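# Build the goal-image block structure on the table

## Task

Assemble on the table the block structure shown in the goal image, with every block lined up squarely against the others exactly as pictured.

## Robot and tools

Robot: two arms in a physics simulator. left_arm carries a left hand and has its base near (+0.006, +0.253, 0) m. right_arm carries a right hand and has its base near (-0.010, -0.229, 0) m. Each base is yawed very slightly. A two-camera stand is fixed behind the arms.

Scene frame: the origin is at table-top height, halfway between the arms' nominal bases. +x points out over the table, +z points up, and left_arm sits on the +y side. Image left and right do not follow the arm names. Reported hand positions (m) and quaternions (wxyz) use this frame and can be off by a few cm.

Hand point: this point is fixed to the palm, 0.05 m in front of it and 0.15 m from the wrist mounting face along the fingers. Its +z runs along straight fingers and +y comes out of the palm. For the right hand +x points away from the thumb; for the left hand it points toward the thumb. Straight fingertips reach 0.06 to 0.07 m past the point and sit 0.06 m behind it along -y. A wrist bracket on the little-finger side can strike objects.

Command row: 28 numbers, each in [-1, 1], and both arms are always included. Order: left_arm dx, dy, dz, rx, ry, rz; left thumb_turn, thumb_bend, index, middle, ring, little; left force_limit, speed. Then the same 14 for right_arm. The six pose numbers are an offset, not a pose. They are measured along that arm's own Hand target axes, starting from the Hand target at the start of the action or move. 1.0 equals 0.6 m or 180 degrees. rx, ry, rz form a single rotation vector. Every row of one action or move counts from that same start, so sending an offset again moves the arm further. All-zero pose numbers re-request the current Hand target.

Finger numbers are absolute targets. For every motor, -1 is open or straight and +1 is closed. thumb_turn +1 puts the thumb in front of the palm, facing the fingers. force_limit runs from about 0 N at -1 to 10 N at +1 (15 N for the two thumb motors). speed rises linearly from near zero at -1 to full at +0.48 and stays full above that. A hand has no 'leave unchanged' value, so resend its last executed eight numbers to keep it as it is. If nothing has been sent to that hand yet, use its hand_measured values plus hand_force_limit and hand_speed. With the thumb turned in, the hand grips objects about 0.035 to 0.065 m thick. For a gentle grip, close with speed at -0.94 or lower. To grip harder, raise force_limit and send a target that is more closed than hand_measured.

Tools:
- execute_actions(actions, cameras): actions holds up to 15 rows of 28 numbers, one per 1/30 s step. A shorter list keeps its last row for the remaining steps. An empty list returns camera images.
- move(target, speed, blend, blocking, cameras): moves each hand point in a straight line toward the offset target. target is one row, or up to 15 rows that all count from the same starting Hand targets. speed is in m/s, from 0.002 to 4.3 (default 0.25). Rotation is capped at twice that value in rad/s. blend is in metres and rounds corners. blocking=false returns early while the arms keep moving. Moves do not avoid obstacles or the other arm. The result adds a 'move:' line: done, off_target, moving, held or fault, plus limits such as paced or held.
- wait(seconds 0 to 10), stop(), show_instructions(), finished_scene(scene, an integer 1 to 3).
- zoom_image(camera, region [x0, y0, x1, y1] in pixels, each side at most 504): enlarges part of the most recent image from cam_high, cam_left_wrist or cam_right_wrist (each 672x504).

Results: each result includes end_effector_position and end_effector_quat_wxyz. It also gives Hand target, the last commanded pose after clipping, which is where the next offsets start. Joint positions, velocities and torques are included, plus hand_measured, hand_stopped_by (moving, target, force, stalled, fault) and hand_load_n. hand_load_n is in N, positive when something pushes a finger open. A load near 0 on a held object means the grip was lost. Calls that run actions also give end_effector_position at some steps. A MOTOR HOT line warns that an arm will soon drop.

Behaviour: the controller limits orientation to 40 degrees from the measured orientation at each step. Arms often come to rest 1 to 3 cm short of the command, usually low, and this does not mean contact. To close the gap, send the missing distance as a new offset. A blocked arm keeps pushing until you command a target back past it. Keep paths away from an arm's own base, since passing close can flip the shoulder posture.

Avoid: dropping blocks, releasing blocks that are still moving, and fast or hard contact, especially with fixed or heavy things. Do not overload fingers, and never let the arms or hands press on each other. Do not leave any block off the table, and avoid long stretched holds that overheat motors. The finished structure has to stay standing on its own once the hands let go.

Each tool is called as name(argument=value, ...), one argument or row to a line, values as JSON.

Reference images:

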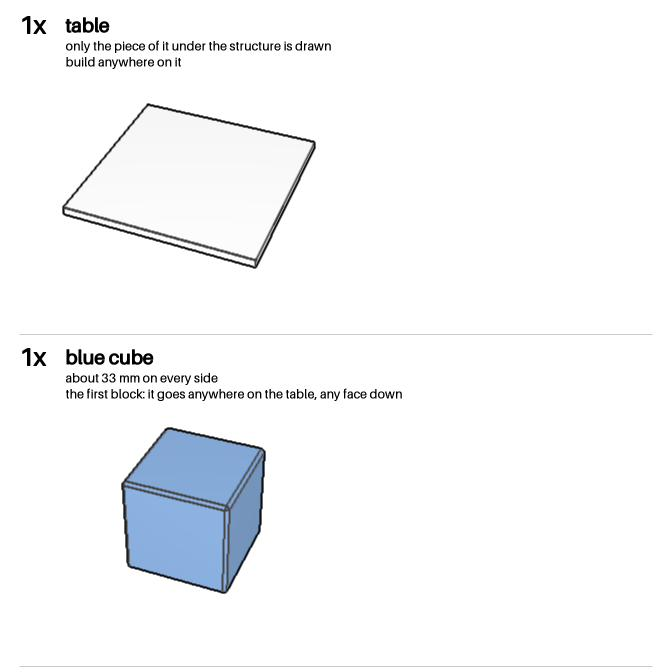

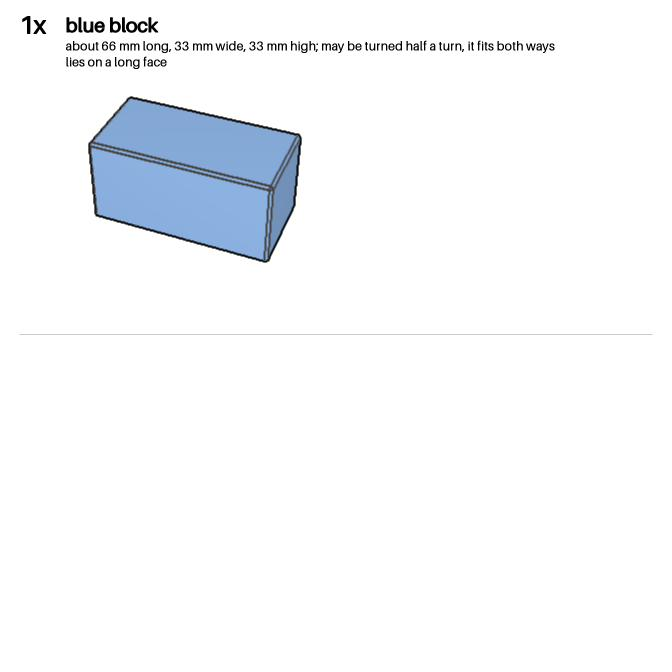

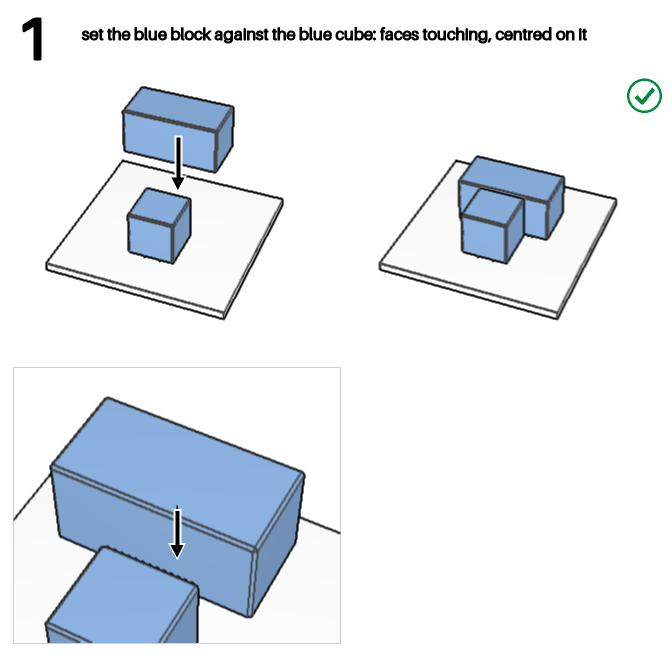

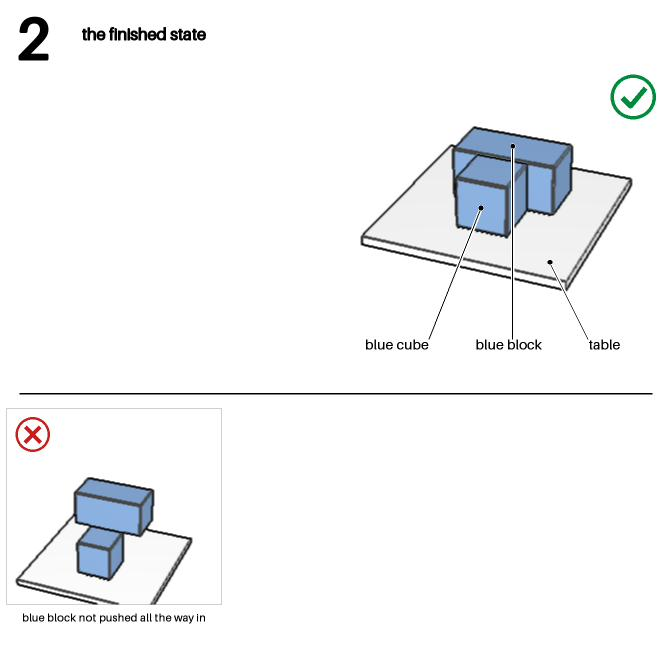

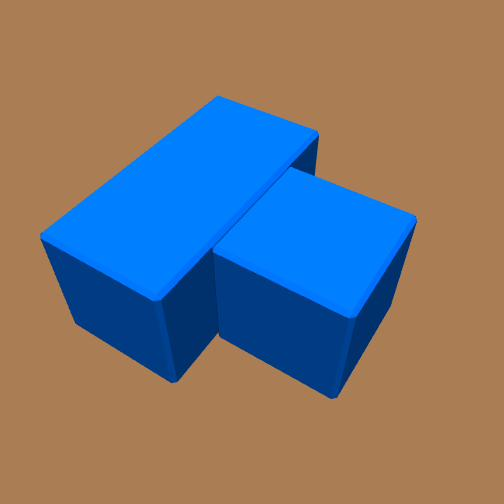

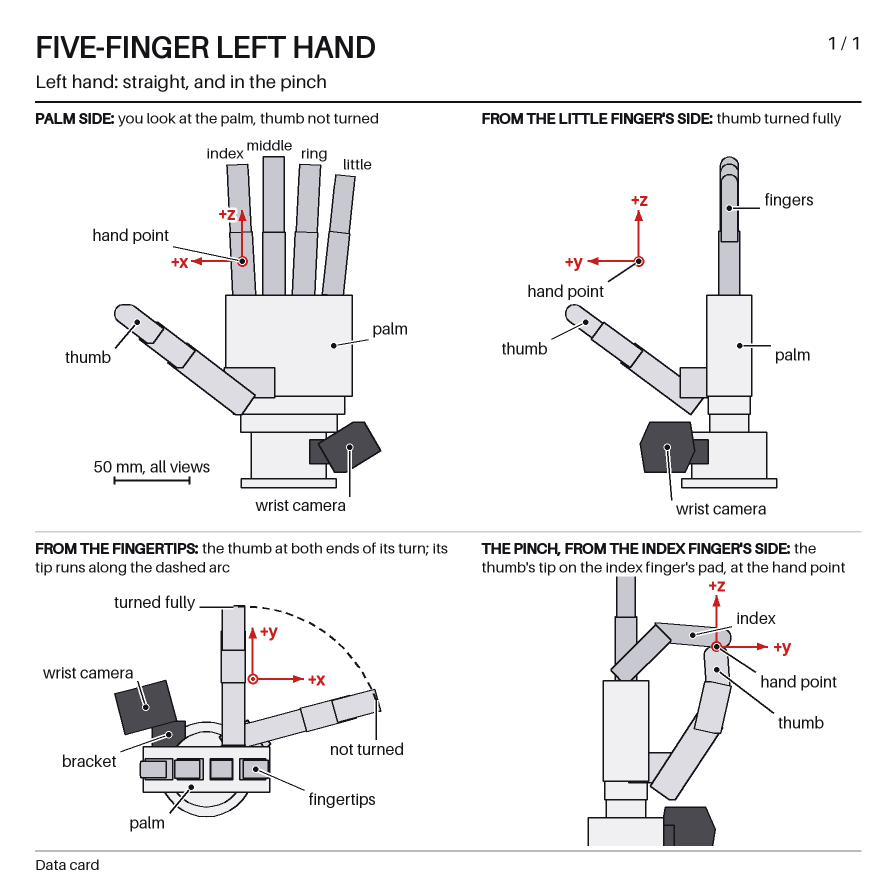

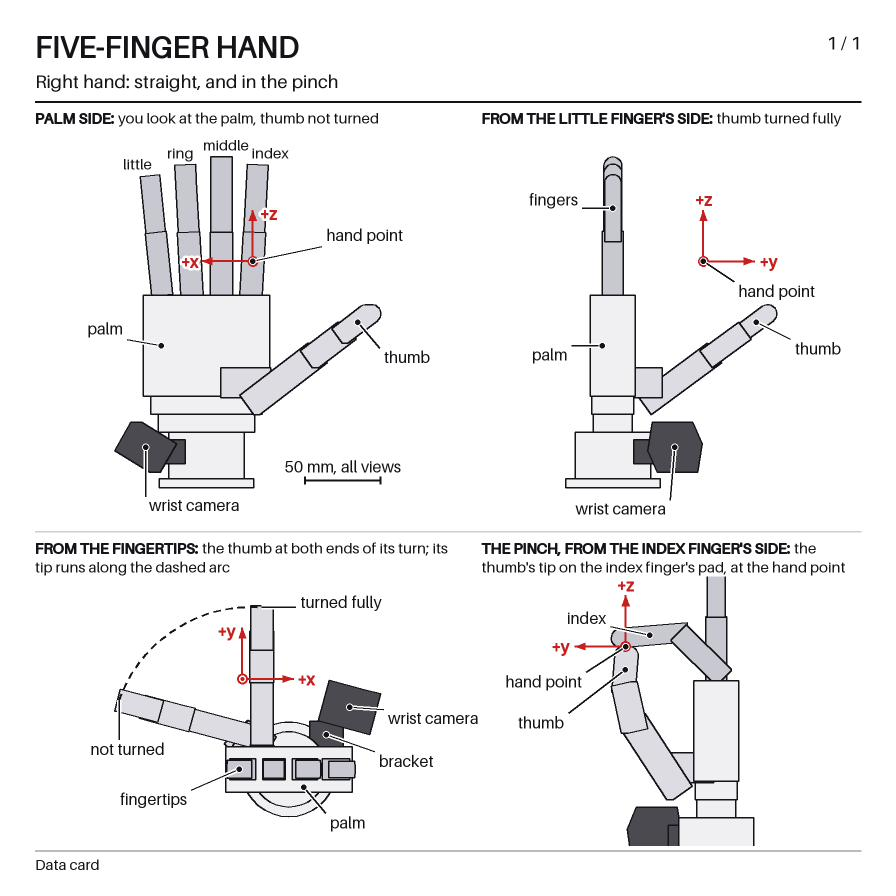

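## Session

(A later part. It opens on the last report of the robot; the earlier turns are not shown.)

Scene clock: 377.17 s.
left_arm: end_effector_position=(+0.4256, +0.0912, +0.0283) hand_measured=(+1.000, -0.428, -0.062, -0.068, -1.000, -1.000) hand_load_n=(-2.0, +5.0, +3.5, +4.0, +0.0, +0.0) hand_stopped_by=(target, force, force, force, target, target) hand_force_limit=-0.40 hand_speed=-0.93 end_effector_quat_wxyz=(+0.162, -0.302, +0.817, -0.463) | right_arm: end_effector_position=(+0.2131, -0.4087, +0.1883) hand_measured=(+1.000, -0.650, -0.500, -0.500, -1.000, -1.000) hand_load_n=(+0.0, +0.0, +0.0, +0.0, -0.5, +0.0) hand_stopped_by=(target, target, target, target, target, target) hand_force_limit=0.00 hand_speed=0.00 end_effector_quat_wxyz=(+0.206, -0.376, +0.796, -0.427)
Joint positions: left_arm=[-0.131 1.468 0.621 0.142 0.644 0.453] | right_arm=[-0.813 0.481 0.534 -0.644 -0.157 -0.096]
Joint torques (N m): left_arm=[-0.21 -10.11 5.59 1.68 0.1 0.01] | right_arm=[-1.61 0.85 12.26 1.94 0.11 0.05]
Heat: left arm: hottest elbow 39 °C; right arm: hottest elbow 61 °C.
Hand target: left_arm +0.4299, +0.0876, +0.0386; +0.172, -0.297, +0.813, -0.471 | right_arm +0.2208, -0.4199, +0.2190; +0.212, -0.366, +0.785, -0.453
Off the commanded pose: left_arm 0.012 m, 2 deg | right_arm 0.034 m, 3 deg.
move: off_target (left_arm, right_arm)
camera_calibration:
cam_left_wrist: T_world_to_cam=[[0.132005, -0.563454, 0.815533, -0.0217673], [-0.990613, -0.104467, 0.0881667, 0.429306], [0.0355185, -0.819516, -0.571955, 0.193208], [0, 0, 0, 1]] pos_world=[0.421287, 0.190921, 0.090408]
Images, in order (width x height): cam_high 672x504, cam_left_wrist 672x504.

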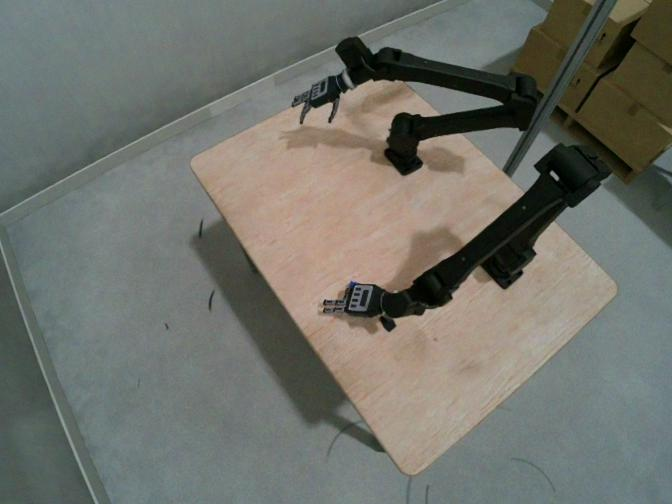

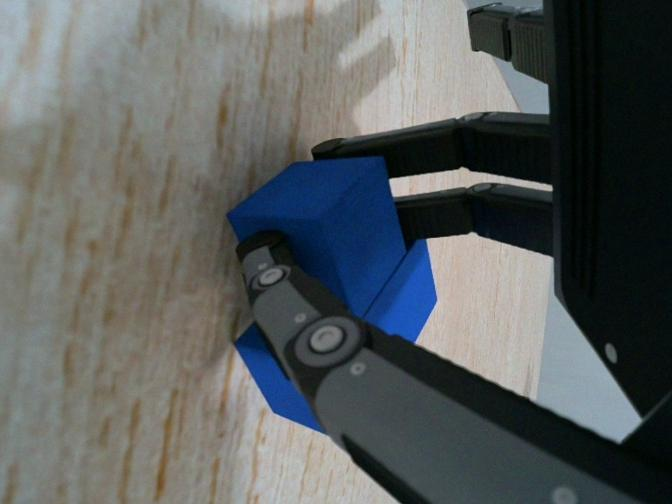

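zoom_image(
  camera="cam_left_wrist",
  region=[340, 210, 460, 350],
)

zoom_image(
  camera="cam_left_wrist",
  region=[220, 320, 350, 450],
)

Scaled by 3.600 from the camera's 672x504 image, which has a finer 960x720 frame.

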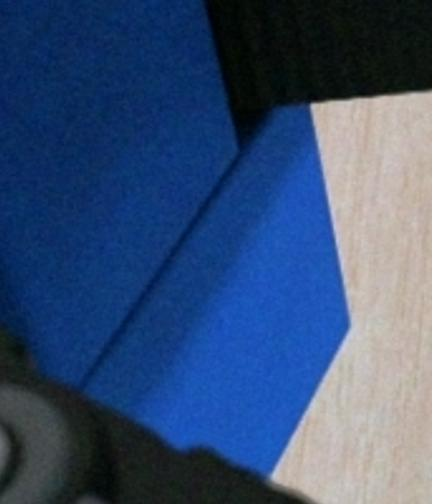

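Scaled by 3.877 from the camera's 672x504 image, which has a finer 960x720 frame.

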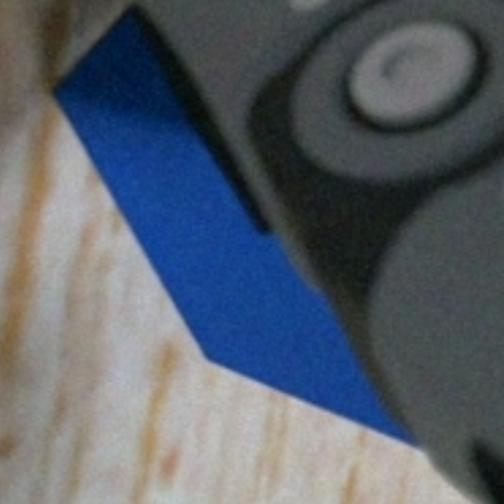

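move(
  target=[0.0092,0.0,0.0,0,0,0,1,-0.3,0.1,0.1,-1,-1,-0.4,-0.93,0,0,0,0,0,0,1,-0.65,-0.5,-0.5,-1,-1,0.0,0.0],
  speed=0.05,
  cameras=["cam_left_wrist"],
)

zoom_image(
  camera="cam_left_wrist",
  region=[220, 180, 460, 420],
)

Scene clock: 418.13 s.
left_arm: end_effector_position=(+0.4215, +0.0880, +0.0282) hand_measured=(+1.000, -0.428, -0.062, -0.068, -1.000, -1.000) hand_load_n=(-1.5, +5.0, +4.0, +3.5, +0.0, +0.0) hand_stopped_by=(target, force, force, force, target, target) hand_force_limit=-0.40 hand_speed=-0.93 end_effector_quat_wxyz=(+0.162, -0.303, +0.817, -0.463) | right_arm: end_effector_position=(+0.2131, -0.4087, +0.1883) hand_measured=(+1.000, -0.650, -0.500, -0.500, -1.000, -1.000) hand_load_n=(+0.0, +0.0, +0.0, +0.0, -0.5, +0.0) hand_stopped_by=(target, target, target, target, target, target) hand_force_limit=0.00 hand_speed=0.00 end_effector_quat_wxyz=(+0.206, -0.376, +0.796, -0.427)
Joint positions: left_arm=[-0.141 1.459 0.61 0.149 0.635 0.444] | right_arm=[-0.813 0.481 0.534 -0.644 -0.157 -0.096]
Joint torques (N m): left_arm=[-0.79 -10.29 5.49 1.87 0.13 -0.03] | right_arm=[-1.73 0.85 12.38 1.81 0.11 0.09]
Heat: left arm: hottest elbow 39 °C; right arm: hottest elbow 62 °C.
Hand target: left_arm +0.4255, +0.0840, +0.0384; +0.172, -0.297, +0.813, -0.470 | right_arm +0.2208, -0.4199, +0.2190; +0.212, -0.366, +0.785, -0.453
Off the commanded pose: left_arm 0.012 m, 2 deg | right_arm 0.034 m, 3 deg.
move: off_target (left_arm, right_arm)
camera_calibration:
cam_left_wrist: T_world_to_cam=[[0.133028, -0.563583, 0.815278, -0.0232597], [-0.990457, -0.105492, 0.0886877, 0.42491], [0.0360222, -0.819296, -0.572238, 0.190533], [0, 0, 0, 1]] pos_world=[0.417086, 0.187819, 0.0903093]
Images, in order (width x height): cam_left_wrist 672x504.

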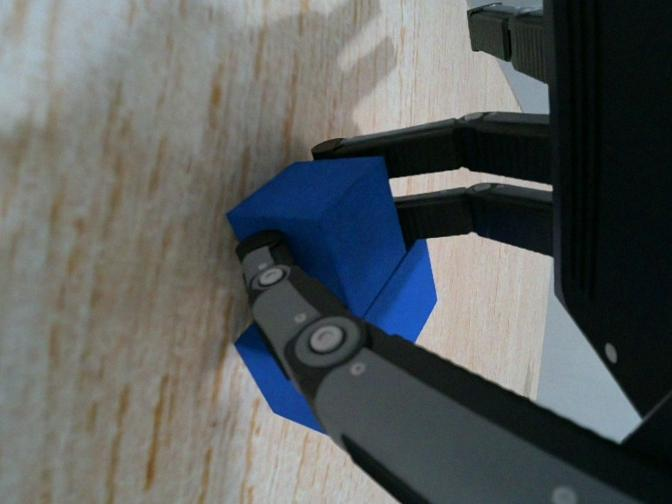

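Scaled by 2.100 from the camera's 672x504 image, which has a finer 960x720 frame.

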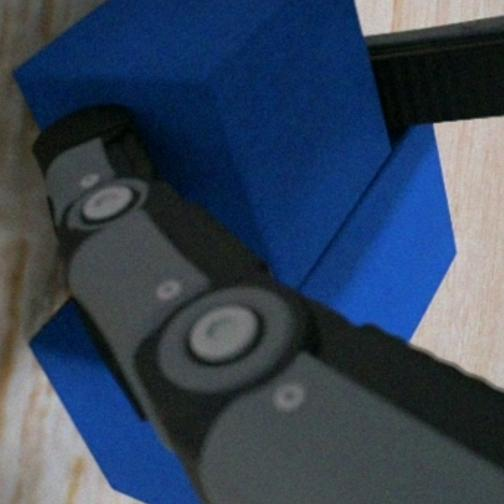

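move(
  target=[0,0,0,0,0,0,1,-0.65,-0.45,-0.45,-1,-1,-0.4,-0.9,0,0,0,0,0,0,1,-0.65,-0.5,-0.5,-1,-1,0.0,0.0],
  speed=0.05,
  cameras=["cam_left_wrist"],
)

zoom_image(
  camera="cam_left_wrist",
  region=[200, 140, 480, 420],
)

Scene clock: 427.73 s.
left_arm: end_effector_position=(+0.4215, +0.0880, +0.0282) hand_measured=(+1.000, -0.650, -0.450, -0.450, -1.000, -1.000) hand_load_n=(+0.0, +0.0, +0.0, -0.5, +0.0, -0.5) hand_stopped_by=(target, target, target, target, target, target) hand_force_limit=-0.40 hand_speed=-0.90 end_effector_quat_wxyz=(+0.162, -0.304, +0.817, -0.463) | right_arm: end_effector_position=(+0.2131, -0.4087, +0.1883) hand_measured=(+1.000, -0.650, -0.500, -0.500, -1.000, -1.000) hand_load_n=(+0.0, +0.0, +0.0, +0.0, +0.0, +0.0) hand_stopped_by=(target, target, target, target, target, target) hand_force_limit=0.00 hand_speed=0.00 end_effector_quat_wxyz=(+0.206, -0.376, +0.796, -0.427)
Joint positions: left_arm=[-0.141 1.459 0.61 0.149 0.635 0.443] | right_arm=[-0.813 0.481 0.534 -0.644 -0.157 -0.096]
Joint torques (N m): left_arm=[-1.26 -9.35 5.41 2.06 0.09 0.02] | right_arm=[-1.32 0.62 12.41 1.95 0.08 0.08]
Heat: left arm: hottest elbow 39 °C; right arm: hottest elbow 63 °C.
Hand target: left_arm +0.4255, +0.0841, +0.0384; +0.172, -0.297, +0.813, -0.470 | right_arm +0.2208, -0.4199, +0.2190; +0.212, -0.366, +0.785, -0.453
Off the commanded pose: left_arm 0.012 m, 2 deg | right_arm 0.034 m, 3 deg.
move: off_target (left_arm, right_arm)
camera_calibration:
cam_left_wrist: T_world_to_cam=[[0.134174, -0.56313, 0.815403, -0.0238348], [-0.990292, -0.10636, 0.089498, 0.42493], [0.0363274, -0.819495, -0.571934, 0.190416], [0, 0, 0, 1]] pos_world=[0.417085, 0.187818, 0.0903097]
Images, in order (width x height): cam_left_wrist 672x504.

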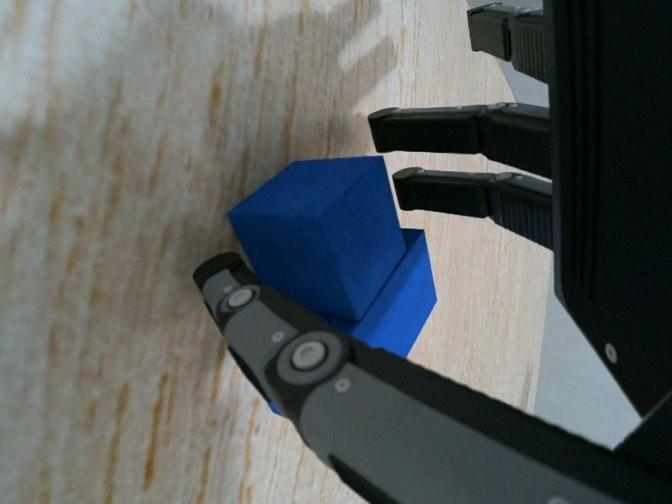

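Scaled by 1.800 from the camera's 672x504 image, which has a finer 960x720 frame.

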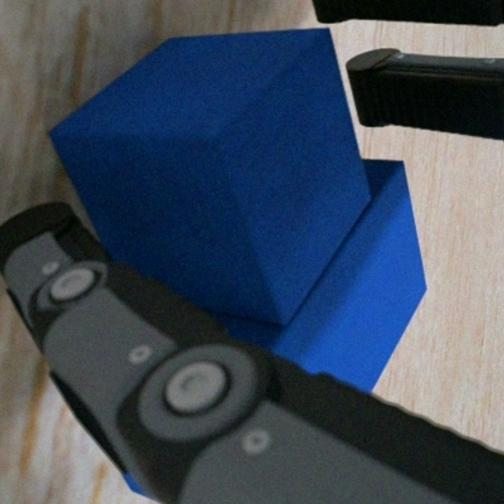

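zoom_image(
  camera="cam_left_wrist",
  region=[340, 210, 450, 340],
)

Scaled by 3.877 from the camera's 672x504 image, which has a finer 960x720 frame.

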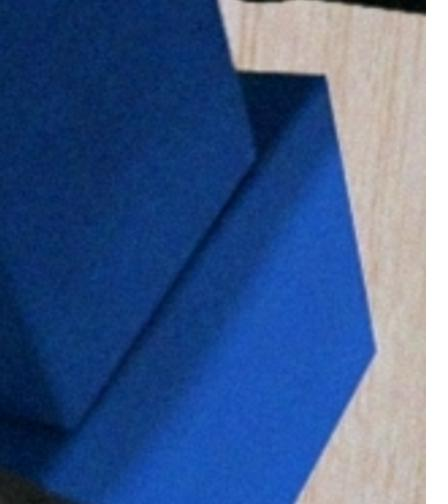

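move(
  target=[
    [0,-0.0722,-0.0417,0,0,0,1,-0.65,-0.45,-0.45,-1,-1,-0.4,-0.9,0,0,0,0,0,0,1,-0.65,-0.5,-0.5,-1,-1,0.0,0.0],
    [0,-0.1193,-0.1266,0,0,0,-1,-0.9,-0.45,-0.45,-1,-1,-0.4,0.3,0,0,0,0,0,0,1,-0.65,-0.5,-0.5,-1,-1,0.0,0.0],
  ],
  speed=[0.1,0.2],
  cameras=["cam_high","cam_left_wrist"],
)

zoom_image(
  camera="cam_left_wrist",
  region=[60, 80, 360, 380],
)

Scene clock: 482.60 s.
left_arm: end_effector_position=(+0.3930, +0.1064, +0.1241) hand_measured=(-1.000, -0.900, -0.450, -0.450, -1.000, -1.000) hand_load_n=(-0.5, +0.0, +0.0, +0.0, +0.0, +0.0) hand_stopped_by=(target, target, target, target, target, target) hand_force_limit=-0.40 hand_speed=0.30 end_effector_quat_wxyz=(+0.160, -0.305, +0.815, -0.466) | right_arm: end_effector_position=(+0.2131, -0.4087, +0.1883) hand_measured=(+1.000, -0.650, -0.500, -0.500, -1.000, -1.000) hand_load_n=(+0.0, +0.0, +0.0, +0.0, +0.0, +0.0) hand_stopped_by=(target, target, target, target, target, target) hand_force_limit=0.00 hand_speed=0.00 end_effector_quat_wxyz=(+0.206, -0.376, +0.796, -0.427)
Joint positions: left_arm=[-0.092 1.164 0.669 -0.225 0.676 0.475] | right_arm=[-0.813 0.481 0.534 -0.644 -0.157 -0.096]
Joint torques (N m): left_arm=[0.38 -5.77 9.5 1.26 0.3 0.12] | right_arm=[-2.14 0.56 12.19 2.04 0.14 0.08]
Heat: left arm: hottest elbow 39 °C; right arm: hottest elbow 64 °C.
Hand target: left_arm +0.4061, +0.1071, +0.1384; +0.172, -0.297, +0.813, -0.471 | right_arm +0.2208, -0.4199, +0.2190; +0.212, -0.366, +0.785, -0.453
Off the commanded pose: left_arm 0.019 m, 2 deg | right_arm 0.034 m, 3 deg.
move: off_target (left_arm, right_arm); target 2's new numbers were sent with left_arm's hand 0.019 m and 2 deg from that target
camera_calibration:
cam_left_wrist: T_world_to_cam=[[0.136935, -0.556392, 0.819559, -0.0901218], [-0.989887, -0.107798, 0.0922111, 0.389744], [0.0370415, -0.823898, -0.565527, 0.260777], [0, 0, 0, 1]] pos_world=[0.388484, 0.206725, 0.185398]
Images, in order (width x height): cam_high 672x504, cam_left_wrist 672x504.

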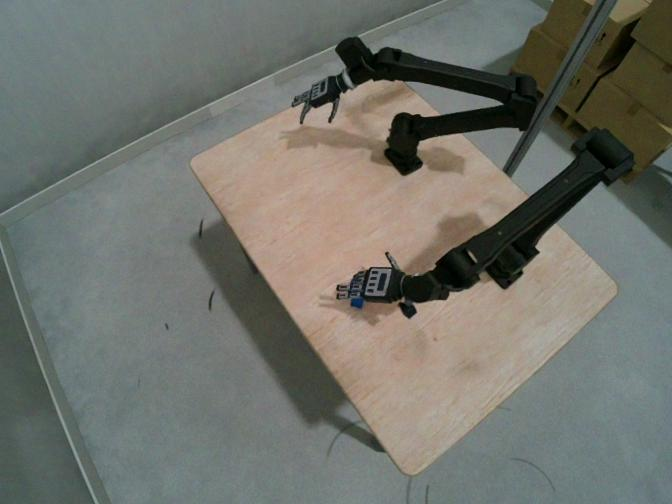

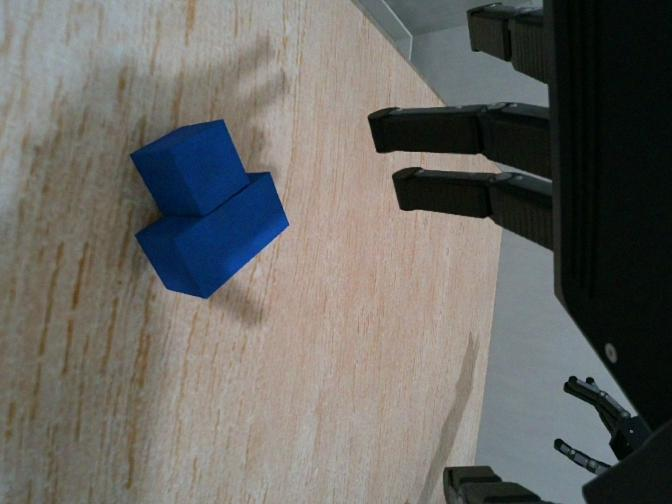

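Scaled by 1.680 from the camera's 672x504 image, which has a finer 960x720 frame.

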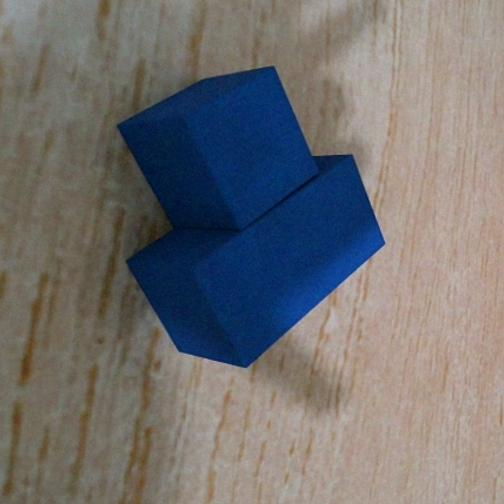

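zoom_image(
  camera="cam_left_wrist",
  region=[120, 105, 300, 305],
)

Scaled by 2.520 from the camera's 672x504 image, which has a finer 960x720 frame.

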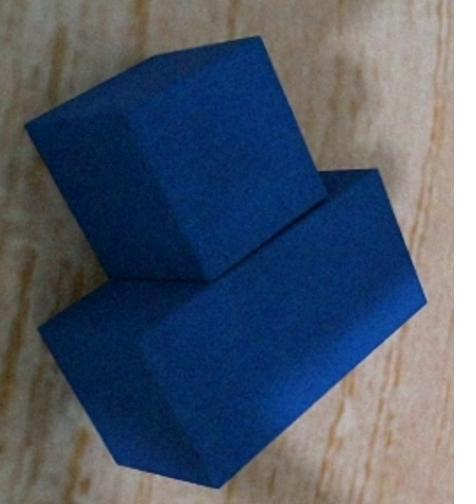

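zoom_image(
  camera="cam_left_wrist",
  region=[190, 150, 290, 230],
)

zoom_image(
  camera="cam_left_wrist",
  region=[130, 190, 230, 310],
)

Scaled by 5.040 from the camera's 672x504 image, which has a finer 960x720 frame.

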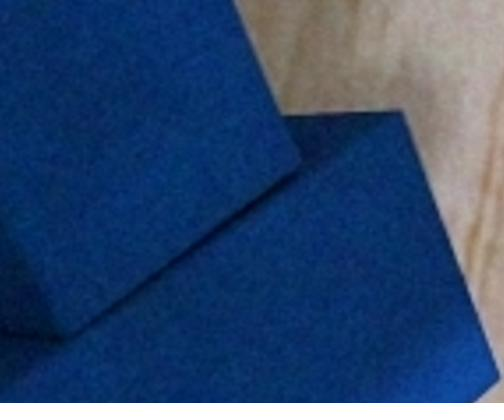

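Scaled by 4.200 from the camera's 672x504 image, which has a finer 960x720 frame.

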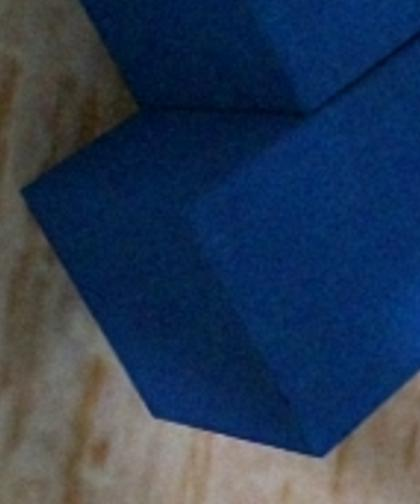

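finished_scene(
  scene=2,
)

The scene is finished: the task was done.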